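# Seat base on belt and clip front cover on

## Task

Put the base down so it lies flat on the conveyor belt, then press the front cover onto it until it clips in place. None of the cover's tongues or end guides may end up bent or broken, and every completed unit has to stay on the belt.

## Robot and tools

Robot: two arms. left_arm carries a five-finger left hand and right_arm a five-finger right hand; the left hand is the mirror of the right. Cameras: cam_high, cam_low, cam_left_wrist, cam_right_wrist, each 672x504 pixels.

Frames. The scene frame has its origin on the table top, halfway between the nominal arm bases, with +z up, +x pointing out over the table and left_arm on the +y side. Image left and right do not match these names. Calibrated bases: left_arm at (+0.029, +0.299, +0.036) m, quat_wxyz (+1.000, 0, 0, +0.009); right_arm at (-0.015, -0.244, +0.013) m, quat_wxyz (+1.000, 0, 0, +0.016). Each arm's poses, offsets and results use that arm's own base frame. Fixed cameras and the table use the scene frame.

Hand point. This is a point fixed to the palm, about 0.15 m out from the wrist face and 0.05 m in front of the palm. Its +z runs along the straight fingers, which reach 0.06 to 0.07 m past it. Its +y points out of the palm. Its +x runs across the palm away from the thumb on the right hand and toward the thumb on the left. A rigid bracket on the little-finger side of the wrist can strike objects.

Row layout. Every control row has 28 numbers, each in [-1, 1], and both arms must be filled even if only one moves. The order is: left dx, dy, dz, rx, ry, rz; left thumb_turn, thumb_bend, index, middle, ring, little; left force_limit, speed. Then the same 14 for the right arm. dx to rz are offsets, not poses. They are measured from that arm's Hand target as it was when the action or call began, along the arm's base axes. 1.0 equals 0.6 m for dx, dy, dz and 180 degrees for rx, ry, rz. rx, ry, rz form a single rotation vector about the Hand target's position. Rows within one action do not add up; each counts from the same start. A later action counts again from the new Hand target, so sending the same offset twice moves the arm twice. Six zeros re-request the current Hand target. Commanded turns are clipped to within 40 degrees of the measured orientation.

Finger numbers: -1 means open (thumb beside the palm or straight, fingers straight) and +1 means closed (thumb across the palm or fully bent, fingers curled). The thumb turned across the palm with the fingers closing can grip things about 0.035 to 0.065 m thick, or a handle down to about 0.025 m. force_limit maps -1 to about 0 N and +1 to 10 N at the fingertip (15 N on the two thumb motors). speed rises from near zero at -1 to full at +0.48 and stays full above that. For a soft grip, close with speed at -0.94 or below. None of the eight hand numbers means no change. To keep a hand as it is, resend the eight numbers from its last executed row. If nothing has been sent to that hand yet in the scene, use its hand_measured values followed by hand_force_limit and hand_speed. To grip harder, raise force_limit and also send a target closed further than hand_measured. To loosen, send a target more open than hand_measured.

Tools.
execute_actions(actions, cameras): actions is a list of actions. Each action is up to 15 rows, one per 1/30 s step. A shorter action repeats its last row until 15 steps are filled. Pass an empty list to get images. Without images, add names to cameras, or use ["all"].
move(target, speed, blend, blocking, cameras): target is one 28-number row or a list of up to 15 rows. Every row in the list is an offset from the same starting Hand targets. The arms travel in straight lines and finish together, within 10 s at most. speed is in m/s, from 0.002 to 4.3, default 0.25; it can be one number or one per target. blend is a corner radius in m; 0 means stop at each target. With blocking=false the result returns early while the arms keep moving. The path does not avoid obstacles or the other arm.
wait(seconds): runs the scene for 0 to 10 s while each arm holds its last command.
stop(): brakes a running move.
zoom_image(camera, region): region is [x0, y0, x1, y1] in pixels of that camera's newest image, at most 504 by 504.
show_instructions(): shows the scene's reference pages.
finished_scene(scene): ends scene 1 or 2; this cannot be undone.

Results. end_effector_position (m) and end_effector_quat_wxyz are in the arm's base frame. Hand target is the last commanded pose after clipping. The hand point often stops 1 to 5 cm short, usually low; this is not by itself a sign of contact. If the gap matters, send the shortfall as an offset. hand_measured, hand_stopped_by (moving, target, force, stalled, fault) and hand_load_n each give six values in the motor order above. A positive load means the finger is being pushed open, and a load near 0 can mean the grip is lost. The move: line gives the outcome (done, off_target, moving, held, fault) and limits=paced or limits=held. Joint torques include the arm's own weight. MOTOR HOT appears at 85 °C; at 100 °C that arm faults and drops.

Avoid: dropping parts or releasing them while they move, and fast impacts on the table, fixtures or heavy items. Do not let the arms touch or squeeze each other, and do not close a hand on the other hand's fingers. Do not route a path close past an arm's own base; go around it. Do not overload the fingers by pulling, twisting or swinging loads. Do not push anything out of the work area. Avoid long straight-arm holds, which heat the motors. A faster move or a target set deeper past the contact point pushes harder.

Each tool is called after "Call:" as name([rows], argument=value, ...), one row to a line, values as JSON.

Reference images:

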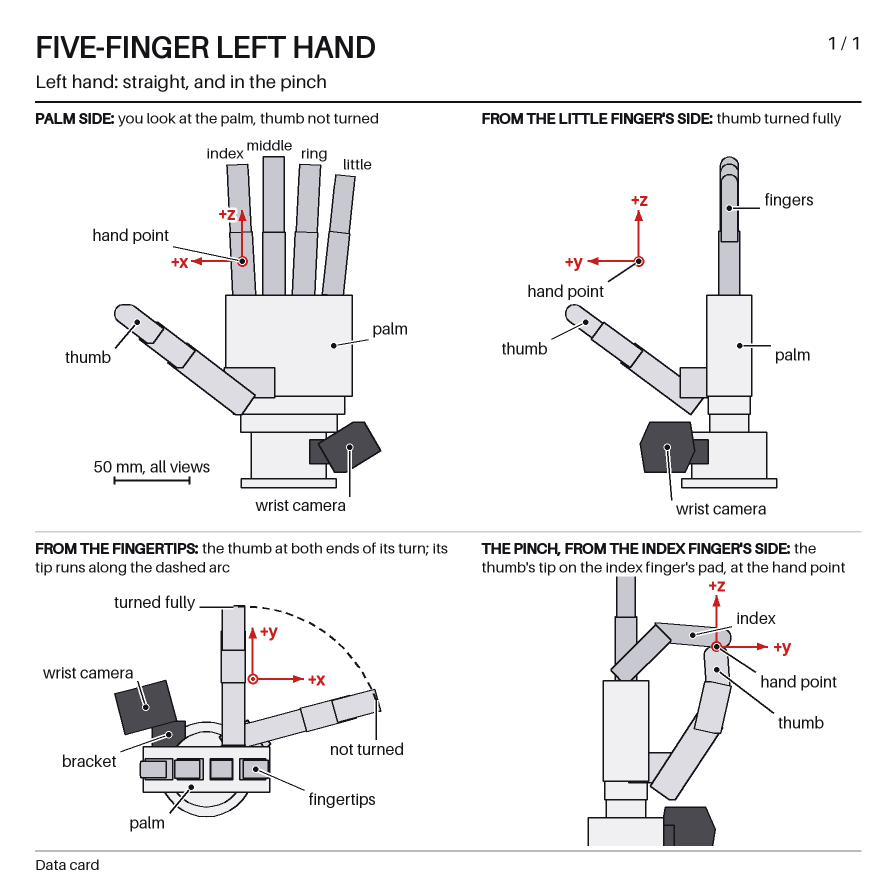

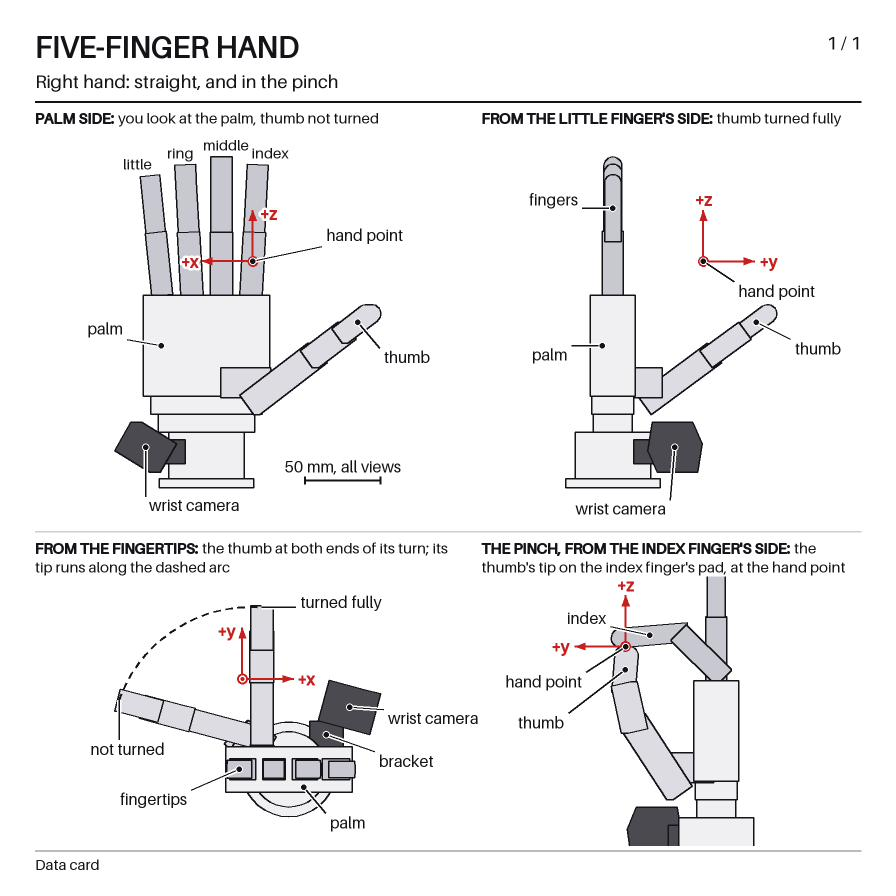

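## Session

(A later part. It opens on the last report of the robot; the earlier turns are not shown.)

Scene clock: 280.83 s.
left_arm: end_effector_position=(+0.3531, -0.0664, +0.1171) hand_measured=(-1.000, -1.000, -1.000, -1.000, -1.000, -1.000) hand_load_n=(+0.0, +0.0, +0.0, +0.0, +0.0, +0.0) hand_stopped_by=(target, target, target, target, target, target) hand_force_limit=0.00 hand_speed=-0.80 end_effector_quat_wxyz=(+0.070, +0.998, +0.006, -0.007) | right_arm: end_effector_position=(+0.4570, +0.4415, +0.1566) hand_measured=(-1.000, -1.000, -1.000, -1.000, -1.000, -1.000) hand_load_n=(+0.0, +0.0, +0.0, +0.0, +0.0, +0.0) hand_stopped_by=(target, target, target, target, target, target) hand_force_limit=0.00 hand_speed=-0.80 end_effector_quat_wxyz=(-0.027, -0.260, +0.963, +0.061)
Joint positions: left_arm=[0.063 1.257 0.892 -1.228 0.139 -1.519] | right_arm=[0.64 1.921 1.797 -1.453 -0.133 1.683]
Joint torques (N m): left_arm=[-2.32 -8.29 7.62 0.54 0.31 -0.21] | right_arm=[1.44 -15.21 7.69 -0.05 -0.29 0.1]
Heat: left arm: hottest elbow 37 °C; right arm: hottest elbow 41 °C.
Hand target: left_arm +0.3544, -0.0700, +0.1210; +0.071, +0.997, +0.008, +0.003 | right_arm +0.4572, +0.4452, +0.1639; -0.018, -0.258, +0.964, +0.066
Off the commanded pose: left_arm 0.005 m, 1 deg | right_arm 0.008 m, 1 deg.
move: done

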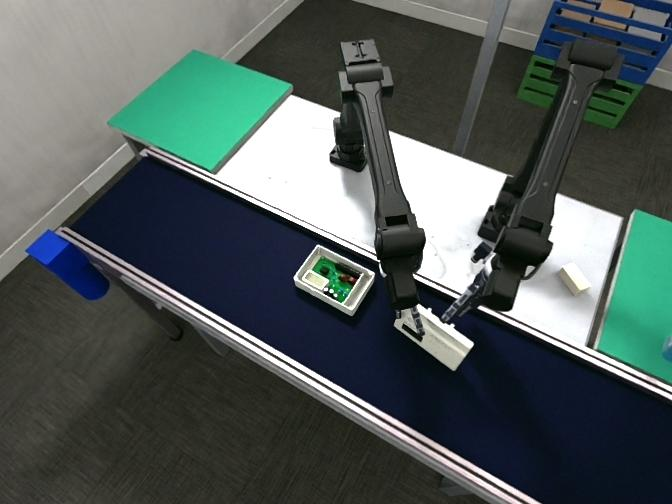

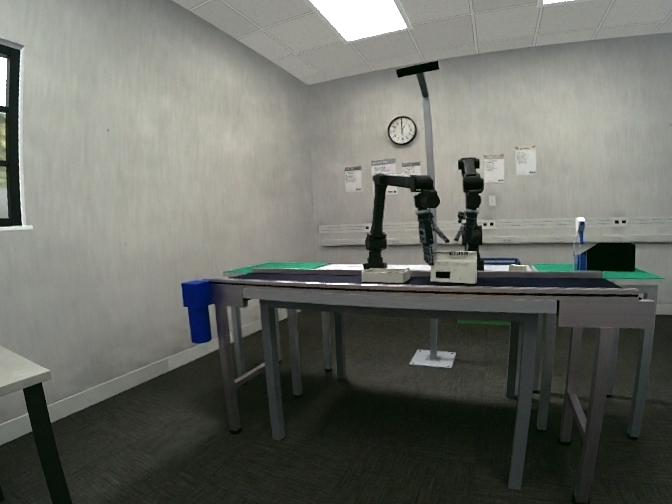

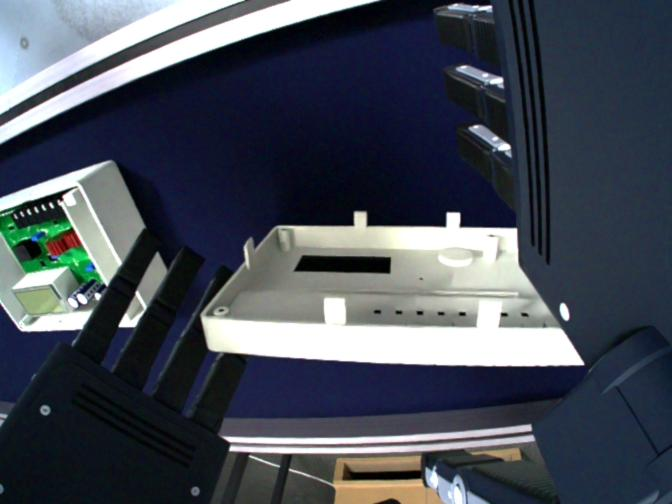

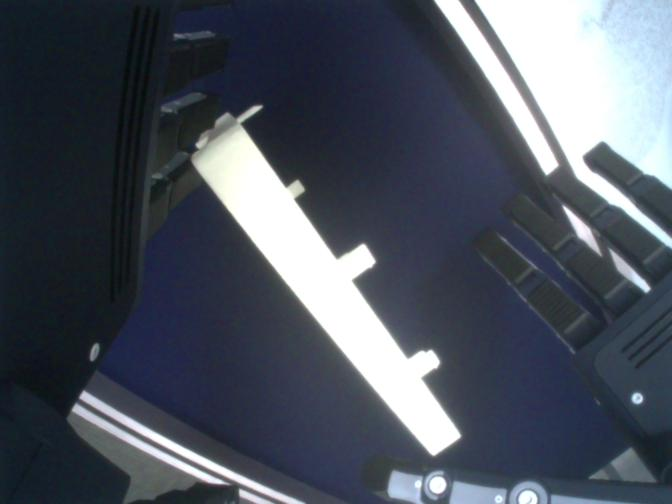

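Call:
zoom_image(camera="cam_high", region=[380, 280, 500, 380])

Scaled by 4.200 from the camera's 672x504 image, which has a finer 960x720 frame.

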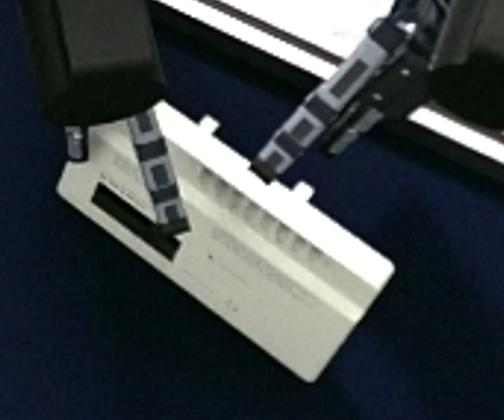

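Call:
execute_actions(actions=[])

Call:
zoom_image(camera="cam_right_wrist", region=[140, 60, 340, 210])

Call:
zoom_image(camera="cam_low", region=[410, 240, 490, 290])

Call:
zoom_image(camera="cam_left_wrist", region=[180, 200, 600, 380])

Scene clock: 296.43 s.
left_arm: end_effector_position=(+0.3531, -0.0664, +0.1171) hand_measured=(-1.000, -1.000, -1.000, -1.000, -1.000, -1.000) hand_load_n=(+0.0, +0.0, +0.5, +0.0, +0.0, +0.0) hand_stopped_by=(target, target, target, target, target, target) hand_force_limit=0.00 hand_speed=-0.80 end_effector_quat_wxyz=(+0.070, +0.998, +0.006, -0.007) | right_arm: end_effector_position=(+0.4570, +0.4415, +0.1566) hand_measured=(-1.000, -1.000, -1.000, -1.000, -1.000, -1.000) hand_load_n=(-0.5, +0.0, +0.0, +0.0, +0.0, +0.0) hand_stopped_by=(target, target, target, target, target, target) hand_force_limit=0.00 hand_speed=-0.80 end_effector_quat_wxyz=(-0.027, -0.260, +0.963, +0.061)
Joint positions: left_arm=[0.063 1.257 0.892 -1.228 0.139 -1.519] | right_arm=[0.64 1.921 1.797 -1.453 -0.133 1.683]
Joint velocities: within noise
Joint torques (N m): left_arm=[-2.37 -8.29 7.6 0.54 0.31 -0.2] | right_arm=[1.14 -15.21 7.68 -0.05 -0.3 0.1]
Motor temperatures (°C): left_arm=[24 25 36 21 19 20] | right_arm=[25 31 40 20 21 20]
Heat: left arm: hottest elbow 36 °C; right arm: hottest elbow 40 °C.
Hand target: left_arm +0.3544, -0.0701, +0.1210; +0.071, +0.997, +0.008, +0.003 | right_arm +0.4572, +0.4452, +0.1639; -0.018, -0.258, +0.964, +0.066
Off the commanded pose: left_arm 0.005 m, 1 deg | right_arm 0.008 m, 1 deg.

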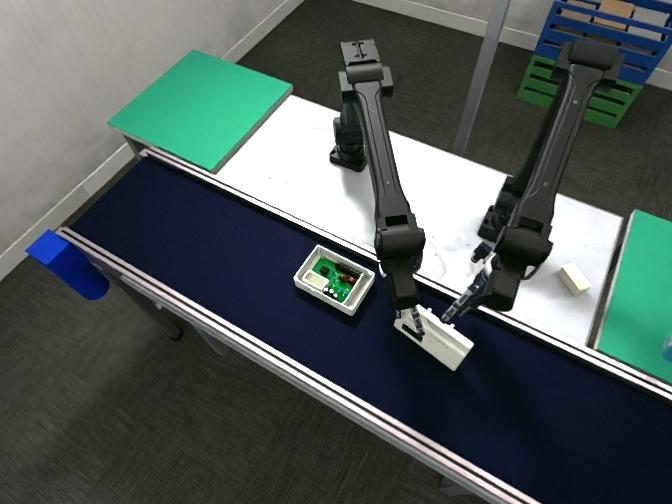

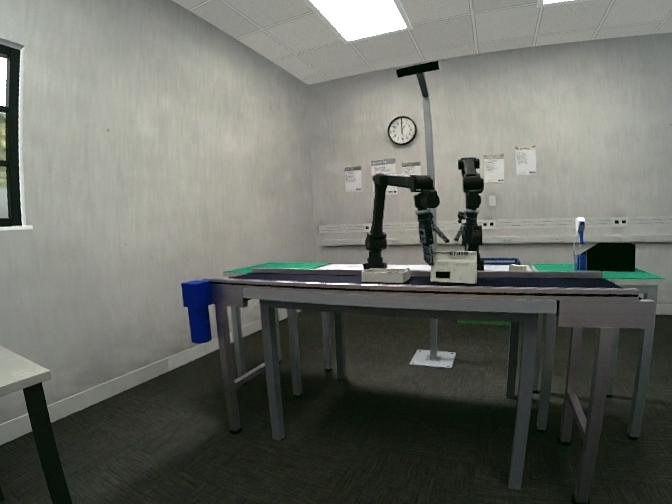

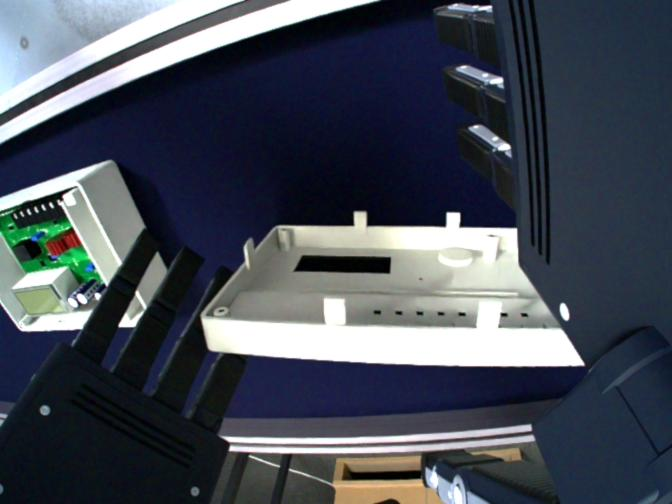

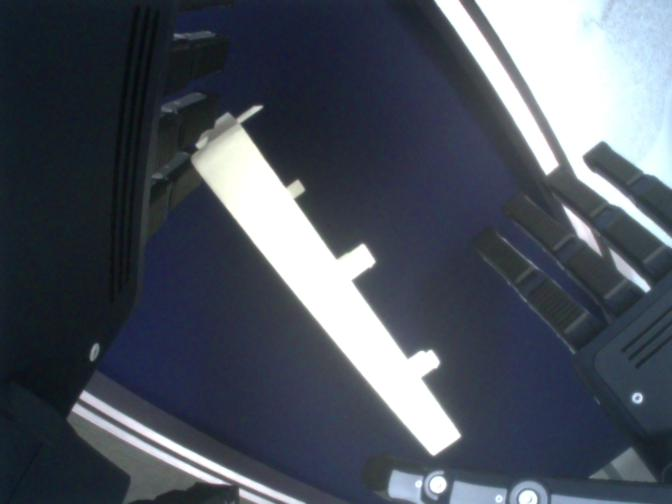

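Scaled by 2.520 from the camera's 672x504 image, which has a finer 960x720 frame.

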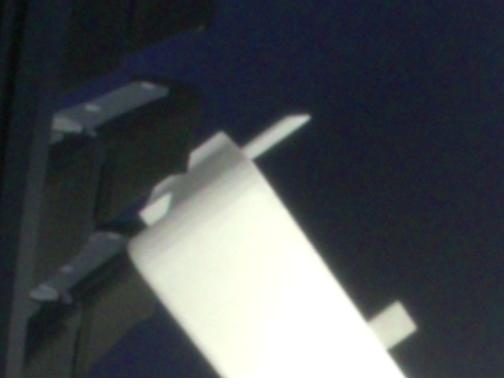

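Scaled by 6.300 from the camera's 672x504 image, which has a finer 960x720 frame.

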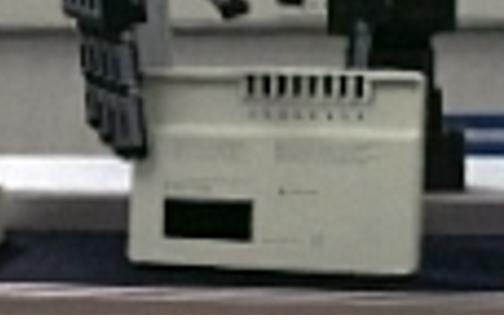

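Scaled by 1.200 from the camera's 672x504 image, which has a finer 960x720 frame.

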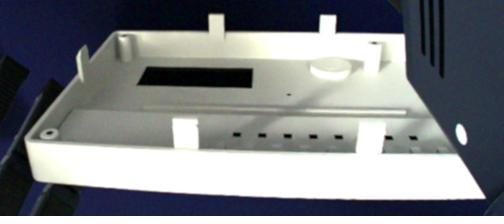

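Call:
move([
  [0, -0.045, 0.0, 0, 0, 0, 1, -1, -1, -1, -1, -1, 0, -0.2, 0, 0, 0, 0, 0, 0, -1, -1, -1, -1, -1, -1, 0, -0.8],
  [0, -0.045, -0.05, 0, 0, 0, 1, -1, -1, -1, -1, -1, 0, -0.2, 0, 0, 0, 0, 0, 0, -1, -1, -1, -1, -1, -1, 0, -0.8],
], speed=0.08, cameras=["cam_high", "cam_low", "cam_left_wrist", "cam_right_wrist"])

Scene clock: 311.93 s.
left_arm: end_effector_position=(+0.3535, -0.0937, +0.0946) hand_measured=(+1.000, -1.000, -1.000, -1.000, -1.000, -1.000) hand_load_n=(+0.0, +0.0, +0.0, +0.0, +0.0, +0.0) hand_stopped_by=(target, target, target, target, target, target) hand_force_limit=0.00 hand_speed=-0.20 end_effector_quat_wxyz=(+0.070, +0.998, +0.006, +0.004) | right_arm: end_effector_position=(+0.4570, +0.4415, +0.1566) hand_measured=(-1.000, -1.000, -1.000, -1.000, -1.000, -1.000) hand_load_n=(+0.0, +0.0, +0.0, +0.0, +0.0, +0.0) hand_stopped_by=(target, target, target, target, target, target) hand_force_limit=0.00 hand_speed=-0.80 end_effector_quat_wxyz=(-0.027, -0.260, +0.963, +0.061)
Joint positions: left_arm=[-0.021 1.265 0.833 -1.126 0.14 -1.604] | right_arm=[0.64 1.921 1.797 -1.453 -0.133 1.683]
Joint torques (N m): left_arm=[-2.26 -6.48 7.58 0.7 0.25 -0.2] | right_arm=[1.08 -15.27 7.66 -0.09 -0.32 0.09]
Heat: left arm: hottest elbow 36 °C; right arm: hottest elbow 39 °C.
Hand target: left_arm +0.3543, -0.0970, +0.0910; +0.071, +0.997, +0.008, +0.003 | right_arm +0.4572, +0.4452, +0.1639; -0.018, -0.258, +0.964, +0.066
Off the commanded pose: left_arm 0.005 m, 0 deg | right_arm 0.008 m, 1 deg.
move: done

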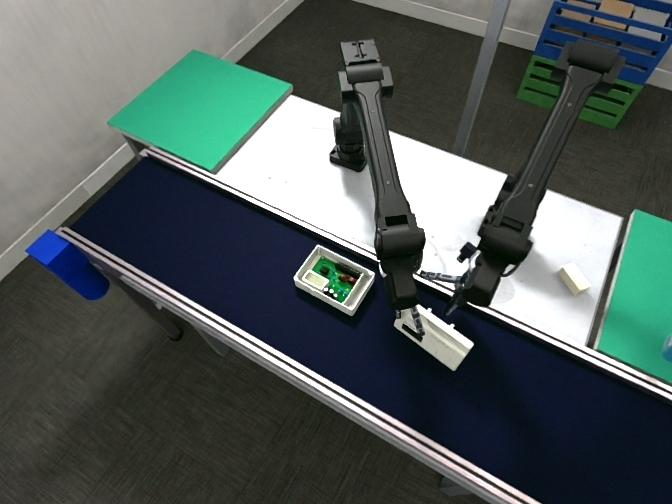

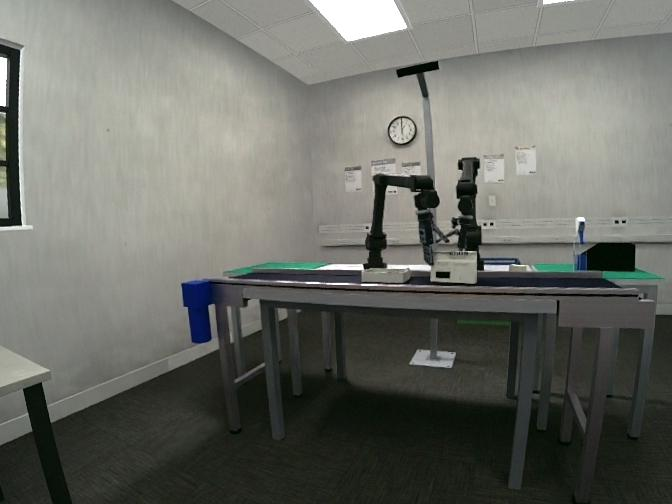

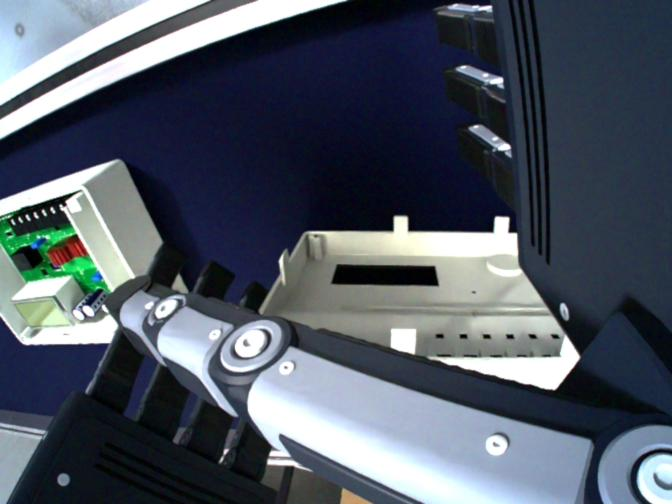

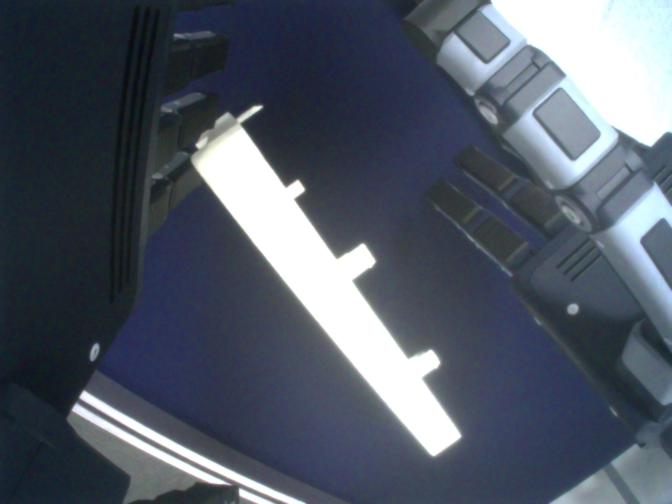

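Call:
move([
  [0.055, 0.0, -0.012, 0, 0, 0, 1, -1, -1, -1, -1, -1, 0, -0.2, 0, 0, 0, 0, 0, 0, -1, -1, -1, -1, -1, -1, 0, -0.8],
], speed=0.06, cameras=["cam_high", "cam_low", "cam_left_wrist", "cam_right_wrist"])

Call:
zoom_image(camera="cam_right_wrist", region=[300, 130, 560, 380])

Scene clock: 315.43 s.
left_arm: end_effector_position=(+0.3618, -0.0939, +0.0685) hand_measured=(+1.000, -1.000, -1.000, -1.000, -1.000, -1.000) hand_load_n=(+0.0, +0.0, +0.0, +0.0, +0.0, +0.0) hand_stopped_by=(target, target, target, target, target, target) hand_force_limit=0.00 hand_speed=-0.20 end_effector_quat_wxyz=(+0.069, +0.997, +0.007, -0.022) | right_arm: end_effector_position=(+0.4570, +0.4415, +0.1566) hand_measured=(-1.000, -1.000, -1.000, -1.000, -1.000, -1.000) hand_load_n=(+0.0, -0.5, +0.0, +0.0, +0.0, +0.0) hand_stopped_by=(target, target, target, target, target, target) hand_force_limit=0.00 hand_speed=-0.80 end_effector_quat_wxyz=(-0.027, -0.260, +0.963, +0.061)
Joint positions: left_arm=[-0.021 1.359 0.846 -1.099 0.14 -1.604] | right_arm=[0.64 1.921 1.797 -1.453 -0.133 1.683]
Joint torques (N m): left_arm=[-2.02 -7.12 12.15 0.46 0.27 -0.17] | right_arm=[1.14 -15.33 7.69 -0.06 -0.31 0.1]
Heat: left arm: hottest elbow 36 °C; right arm: hottest elbow 38 °C.
Hand target: left_arm +0.3873, -0.0970, +0.0839; +0.071, +0.997, +0.008, +0.003 | right_arm +0.4572, +0.4452, +0.1639; -0.018, -0.258, +0.964, +0.066
Off the commanded pose: left_arm 0.030 m, 3 deg | right_arm 0.008 m, 1 deg.
move: off_target (left_arm)

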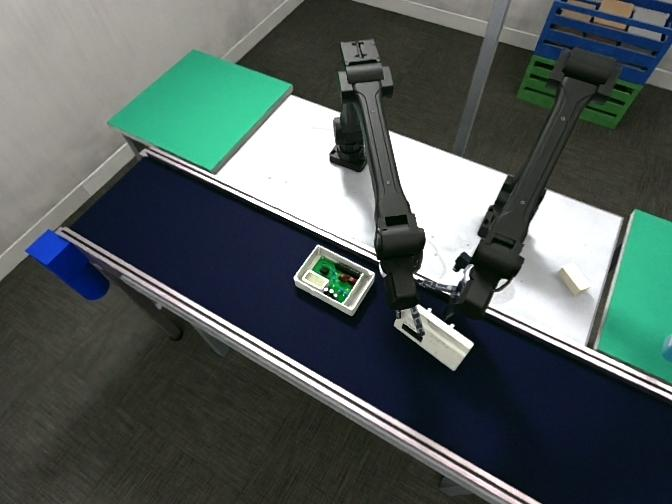

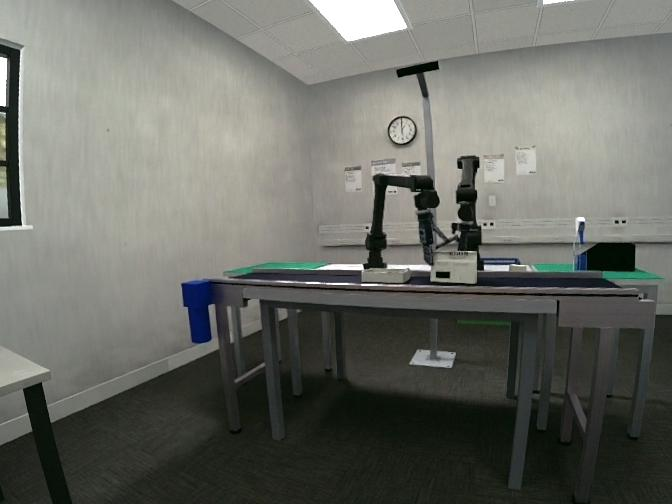

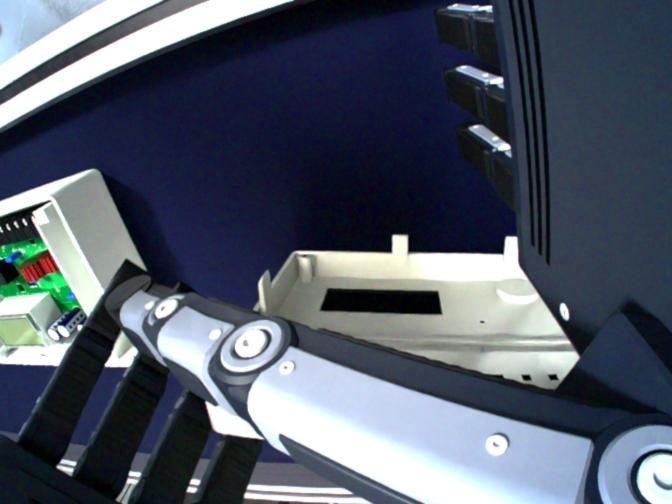

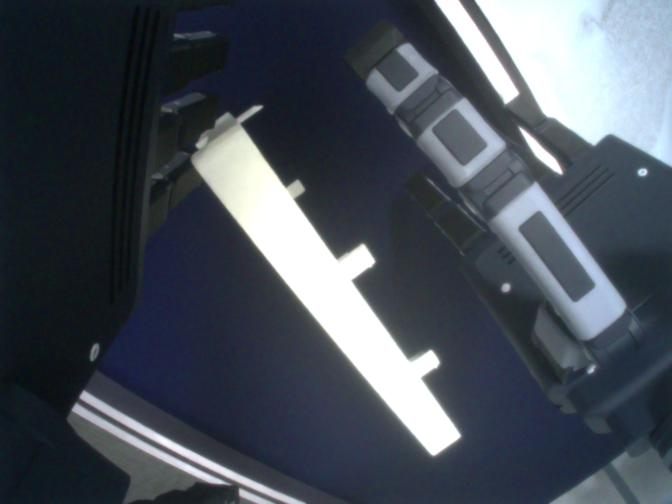

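Scaled by 1.938 from the camera's 672x504 image, which has a finer 960x720 frame.

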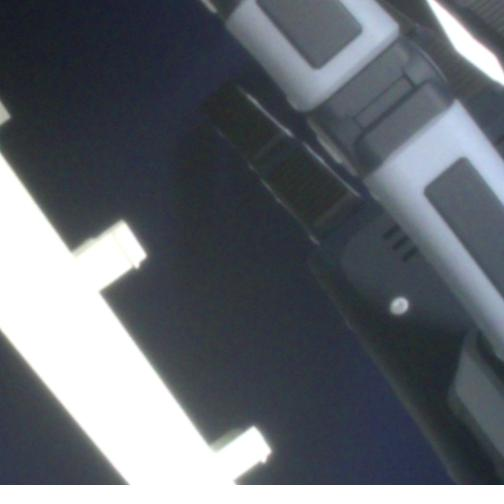

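Call:
move([
  [0.0, 0.0, 0.03, 0, 0, 0, 1, -1, -1, -1, -1, -1, 0, -0.2, 0, 0, 0, 0, 0, 0, -1, -1, -1, -1, -1, -1, 0, -0.8],
  [0.03, 0.0, 0.03, 0, 0, 0, 1, -1, -1, -1, -1, -1, 0, -0.2, 0, 0, 0, 0, 0, 0, -1, -1, -1, -1, -1, -1, 0, -0.8],
], speed=0.06, cameras=["cam_low", "cam_left_wrist", "cam_right_wrist"])

Call:
zoom_image(camera="cam_right_wrist", region=[300, 130, 560, 380])

Scene clock: 318.67 s.
left_arm: end_effector_position=(+0.3846, -0.0944, +0.0857) hand_measured=(+1.000, -1.000, -1.000, -1.000, -1.000, -1.000) hand_load_n=(+0.0, +0.0, +0.0, +0.0, +0.0, +0.0) hand_stopped_by=(target, target, target, target, target, target) hand_force_limit=0.00 hand_speed=-0.20 end_effector_quat_wxyz=(+0.070, +0.997, +0.007, -0.015) | right_arm: end_effector_position=(+0.4570, +0.4415, +0.1566) hand_measured=(-1.000, -1.000, -1.000, -1.000, -1.000, -1.000) hand_load_n=(+0.0, +0.0, +0.0, +0.0, +0.0, +0.0) hand_stopped_by=(target, target, target, target, target, target) hand_force_limit=0.00 hand_speed=-0.80 end_effector_quat_wxyz=(-0.027, -0.260, +0.963, +0.061)
Joint positions: left_arm=[-0.021 1.385 0.922 -1.133 0.14 -1.604] | right_arm=[0.64 1.921 1.797 -1.453 -0.133 1.683]
Joint torques (N m): left_arm=[-2.02 -7.47 12.36 -0.17 0.26 -0.16] | right_arm=[1.2 -15.21 7.66 -0.06 -0.31 0.09]
Heat: left arm: hottest elbow 36 °C; right arm: hottest elbow 38 °C.
Hand target: left_arm +0.4053, -0.0970, +0.1018; +0.071, +0.997, +0.008, +0.003 | right_arm +0.4572, +0.4452, +0.1639; -0.018, -0.258, +0.964, +0.066
Off the commanded pose: left_arm 0.026 m, 2 deg | right_arm 0.008 m, 1 deg.
move: off_target (left_arm)
Images, in order (width x height): cam_low 672x504, cam_left_wrist 672x504, cam_right_wrist 672x504.

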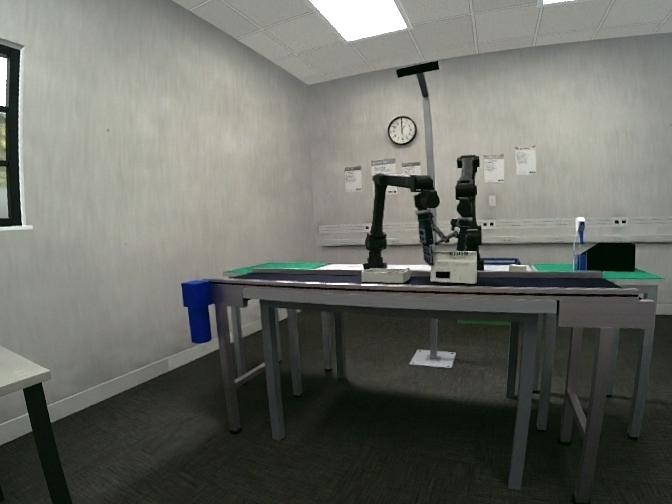

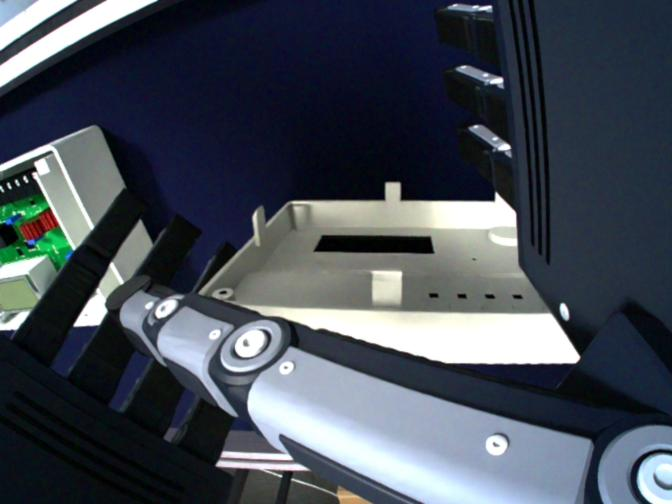

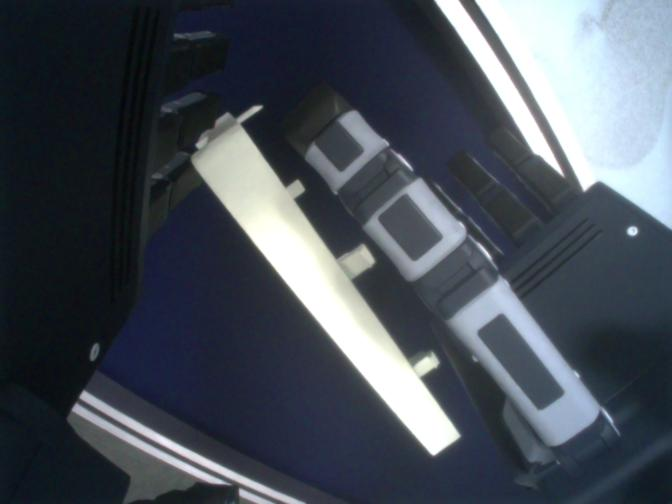

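Scaled by 1.938 from the camera's 672x504 image, which has a finer 960x720 frame.

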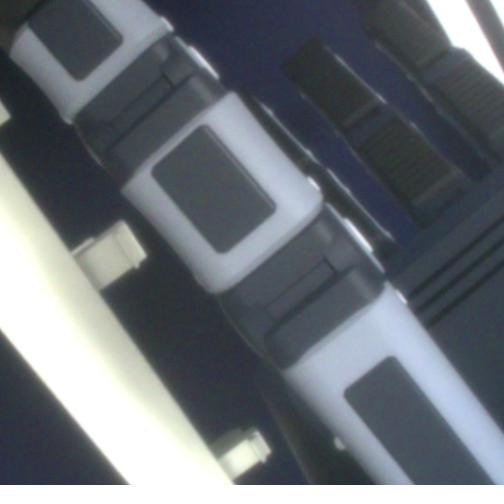

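Call:
move([
  [-0.08, 0.012, 0.047, 0, 0, 0, 1, -1, -1, -1, -1, -1, 0, -0.2, 0, -0.04, 0.02, 0, 0, 0, -1, -1, -1, -1, -1, -1, 0, -0.8],
  [-0.08, 0.162, 0.164, 0, 0, -0.05, -1, -1, -1, -1, -1, -1, 0, -0.2, 0.0, -0.06, 0.03, 0, 0, -0.06, -1, -1, -1, -1, -1, -1, 0, -0.8],
  [0.038, 0.22, 0.164, 0, 0, -0.161, -1, -1, -1, -1, -1, -1, 0, -0.2, 0.03, -0.05, 0.03, 0, 0, -0.126, -1, -1, -1, -1, -1, -1, 0, -0.8],
  [0.038, 0.198, 0.075, 0, 0, -0.161, -1, -1, -1, -1, -1, -1, 0, -0.2, 0.033, -0.02, 0.025, 0, 0, -0.126, -1, -1, -1, -1, -1, -1, 0, -0.8],
], speed=[0.1, 0.15, 0.15, 0.08], blend=[0.01, 0.02, 0.01, 0], cameras=["cam_high", "cam_low", "cam_left_wrist", "cam_right_wrist"])

Call:
zoom_image(camera="cam_high", region=[380, 280, 500, 380])

Call:
zoom_image(camera="cam_low", region=[410, 240, 490, 290])

Scene clock: 341.87 s.
left_arm: end_effector_position=(+0.4267, +0.0263, +0.1500) hand_measured=(-1.000, -1.000, -1.000, -1.000, -1.000, -1.000) hand_load_n=(+0.0, +0.0, +0.0, +0.0, +0.0, +0.0) hand_stopped_by=(target, target, target, target, target, target) hand_force_limit=0.00 hand_speed=-0.20 end_effector_quat_wxyz=(+0.070, +0.970, -0.234, -0.015) | right_arm: end_effector_position=(+0.4677, +0.4175, +0.1673) hand_measured=(-1.000, -1.000, -1.000, -1.000, -1.000, -1.000) hand_load_n=(+0.0, +0.0, +0.0, +0.0, +0.0, +0.0) hand_stopped_by=(target, target, target, target, target, target) hand_force_limit=0.00 hand_speed=-0.80 end_effector_quat_wxyz=(-0.022, -0.062, +0.996, +0.058)
Joint positions: left_arm=[0.264 1.579 1.31 -1.396 0.107 -0.827] | right_arm=[0.633 1.824 1.687 -1.407 -0.121 2.082]
Joint torques (N m): left_arm=[-2.37 -11.05 7.79 0.34 0.16 0.01] | right_arm=[1.79 -12.34 11.62 -0.02 -0.13 0.11]
Heat: left arm: hottest elbow 39 °C; right arm: hottest elbow 37 °C.
Hand target: left_arm +0.4282, +0.0217, +0.1468; +0.069, +0.968, -0.242, -0.015 | right_arm +0.4769, +0.4332, +0.1787; -0.005, -0.064, +0.996, +0.068
Off the commanded pose: left_arm 0.006 m, 1 deg | right_arm 0.022 m, 2 deg.
joint sent to its limit (right arm) — joint 6 (wrist roll), upper limit. The joint targets still meet the commanded pose.
move: off_target (right_arm); blend cut to 0 m at target 2; target 2's new numbers were sent with left_arm's hand 0.025 m and 2 deg from that target

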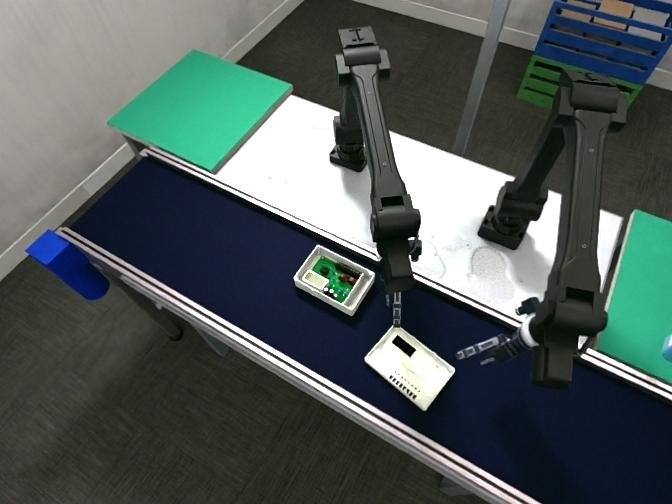

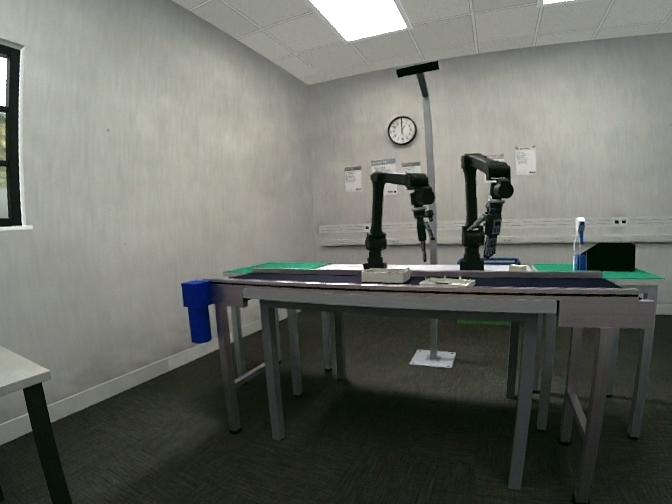

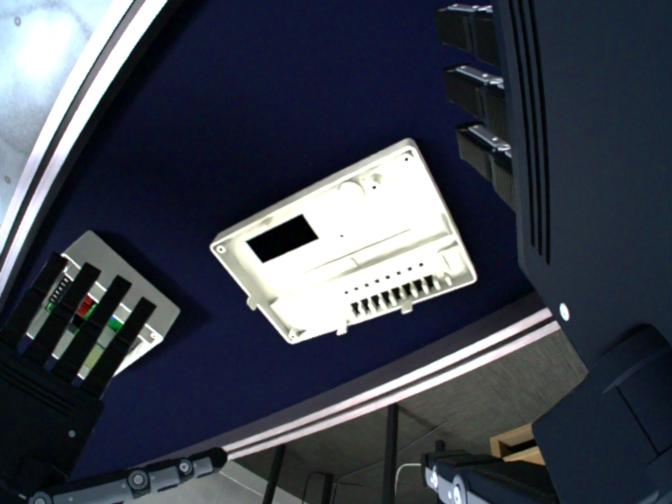

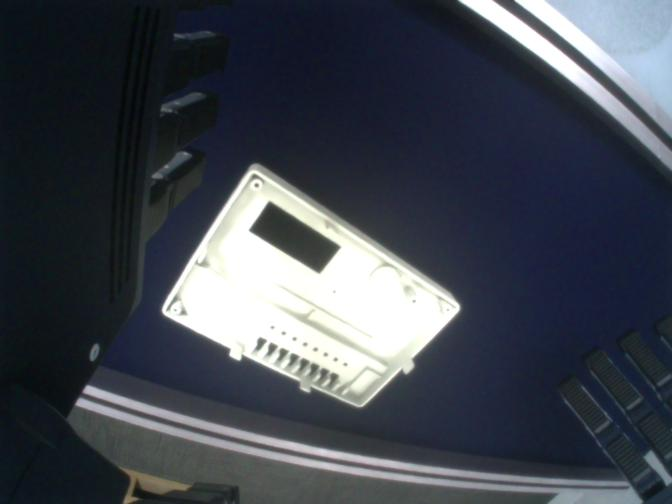

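Scaled by 4.200 from the camera's 672x504 image, which has a finer 960x720 frame.

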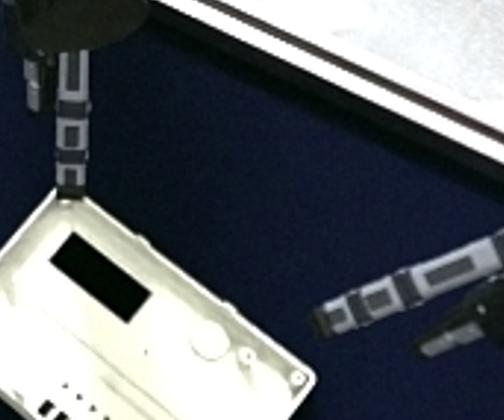

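Scaled by 6.300 from the camera's 672x504 image, which has a finer 960x720 frame.

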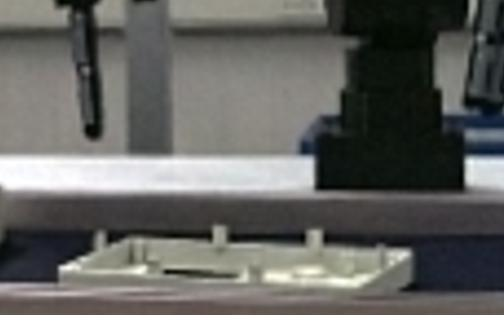

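Call:
zoom_image(camera="cam_high", region=[350, 310, 470, 420])

Call:
zoom_image(camera="cam_left_wrist", region=[200, 130, 490, 350])

Scaled by 4.200 from the camera's 672x504 image, which has a finer 960x720 frame.

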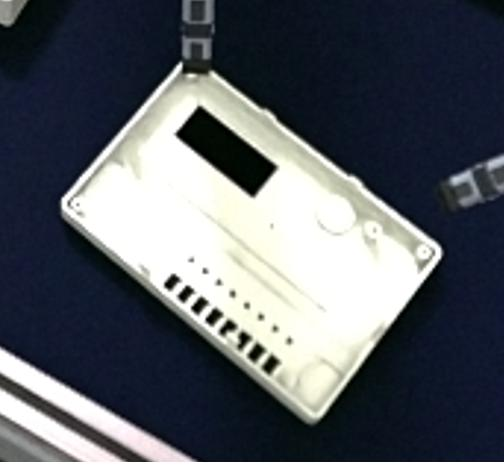

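Scaled by 1.738 from the camera's 672x504 image, which has a finer 960x720 frame.

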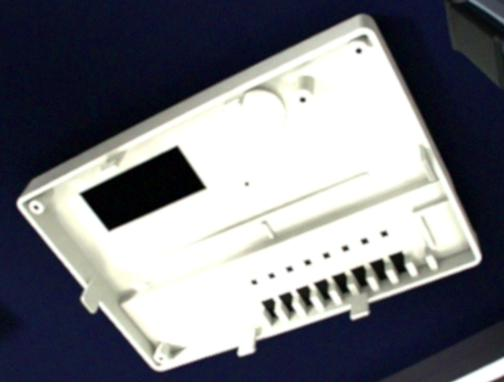

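Call:
move([
  [0.151, 0.0, -0.02, 0.0447, -0.0085, 0.1724, -1, -1, -1, -1, -1, -1, 0, -0.2, 0.21, -0.064, -0.01, -0.0433, -0.004, -0.0286, -1, -1, -1, -1, -1, -1, 0, -0.8],
  [0.151, 0.0, -0.10, 0.0447, -0.0085, 0.1724, -1, -1, -1, -1, -1, -1, 0, -0.2, 0.21, -0.064, -0.1, -0.0433, -0.004, -0.0286, -1, -1, -1, -1, -1, -1, 0, -0.8],
], speed=[0.15, 0.1], blend=[0.01, 0], cameras=["all"])

Call:
zoom_image(camera="cam_high", region=[350, 300, 480, 430])

Scene clock: 358.33 s.
left_arm: end_effector_position=(+0.5165, +0.0264, +0.0917) hand_measured=(-1.000, -1.000, -1.000, -1.000, -1.000, -1.000) hand_load_n=(+0.0, +0.0, +0.0, +0.0, +0.0, +0.0) hand_stopped_by=(target, target, target, target, target, target) hand_force_limit=0.00 hand_speed=-0.20 end_effector_quat_wxyz=(+0.002, +1.000, +0.025, +0.001) | right_arm: end_effector_position=(+0.5962, +0.3994, +0.1258) hand_measured=(-1.000, -1.000, -1.000, -1.000, -1.000, -1.000) hand_load_n=(+0.0, +0.0, +0.0, +0.0, +0.0, +0.0) hand_stopped_by=(target, target, target, target, target, target) hand_force_limit=0.00 hand_speed=-0.80 end_effector_quat_wxyz=(-0.001, -0.019, +1.000, +0.000)
Joint positions: left_arm=[0.177 1.689 1.317 -1.198 0.004 -1.443] | right_arm=[0.538 2.128 2.071 -1.515 0 2.07]
Joint torques (N m): left_arm=[-2.37 -12.34 7.58 0.57 -0.06 -0.19] | right_arm=[0.03 -16.03 8.06 -0.06 -0.03 -0.09]
Heat: left arm: hottest elbow 38 °C; right arm: hottest elbow 39 °C.
Hand target: left_arm +0.5187, +0.0219, +0.0869; +0.000, +1.000, +0.027, +0.000 | right_arm +0.6031, +0.3948, +0.1189; +0.001, -0.019, +1.000, +0.000
Off the commanded pose: left_arm 0.007 m, 0 deg | right_arm 0.011 m, 0 deg.
move: off_target (right_arm)

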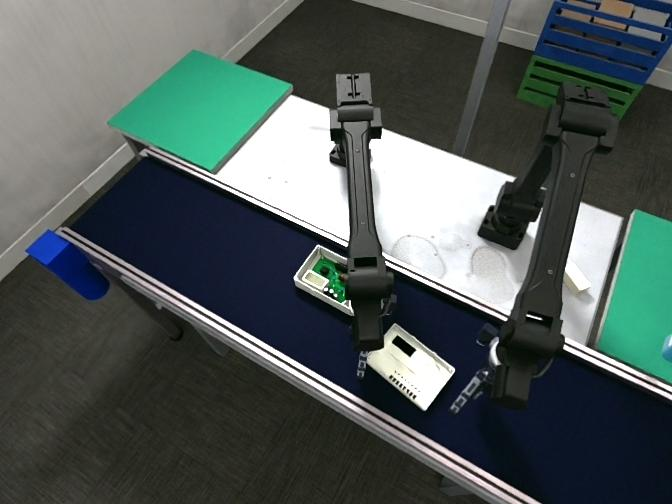

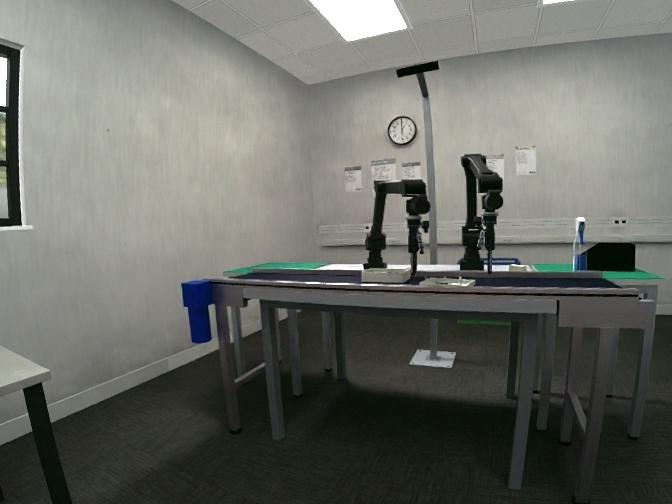

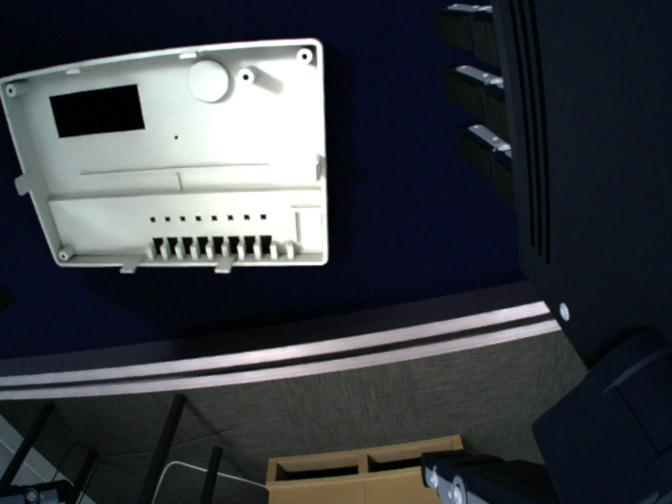

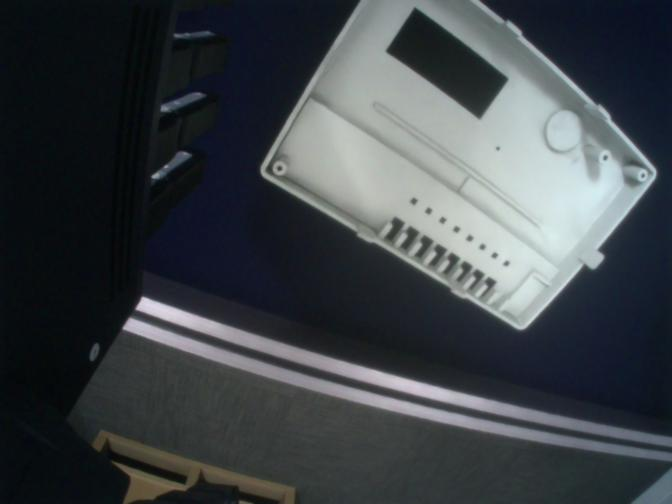

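Scaled by 3.877 from the camera's 672x504 image, which has a finer 960x720 frame.

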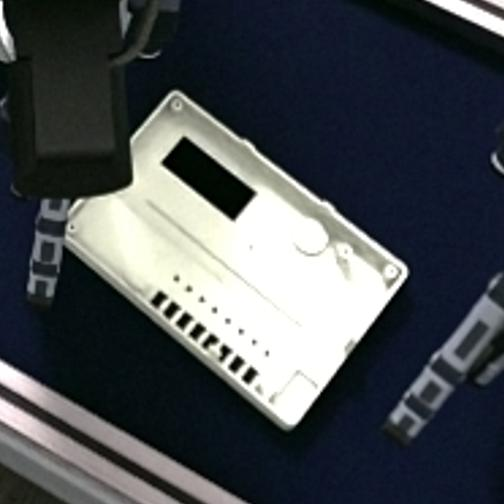

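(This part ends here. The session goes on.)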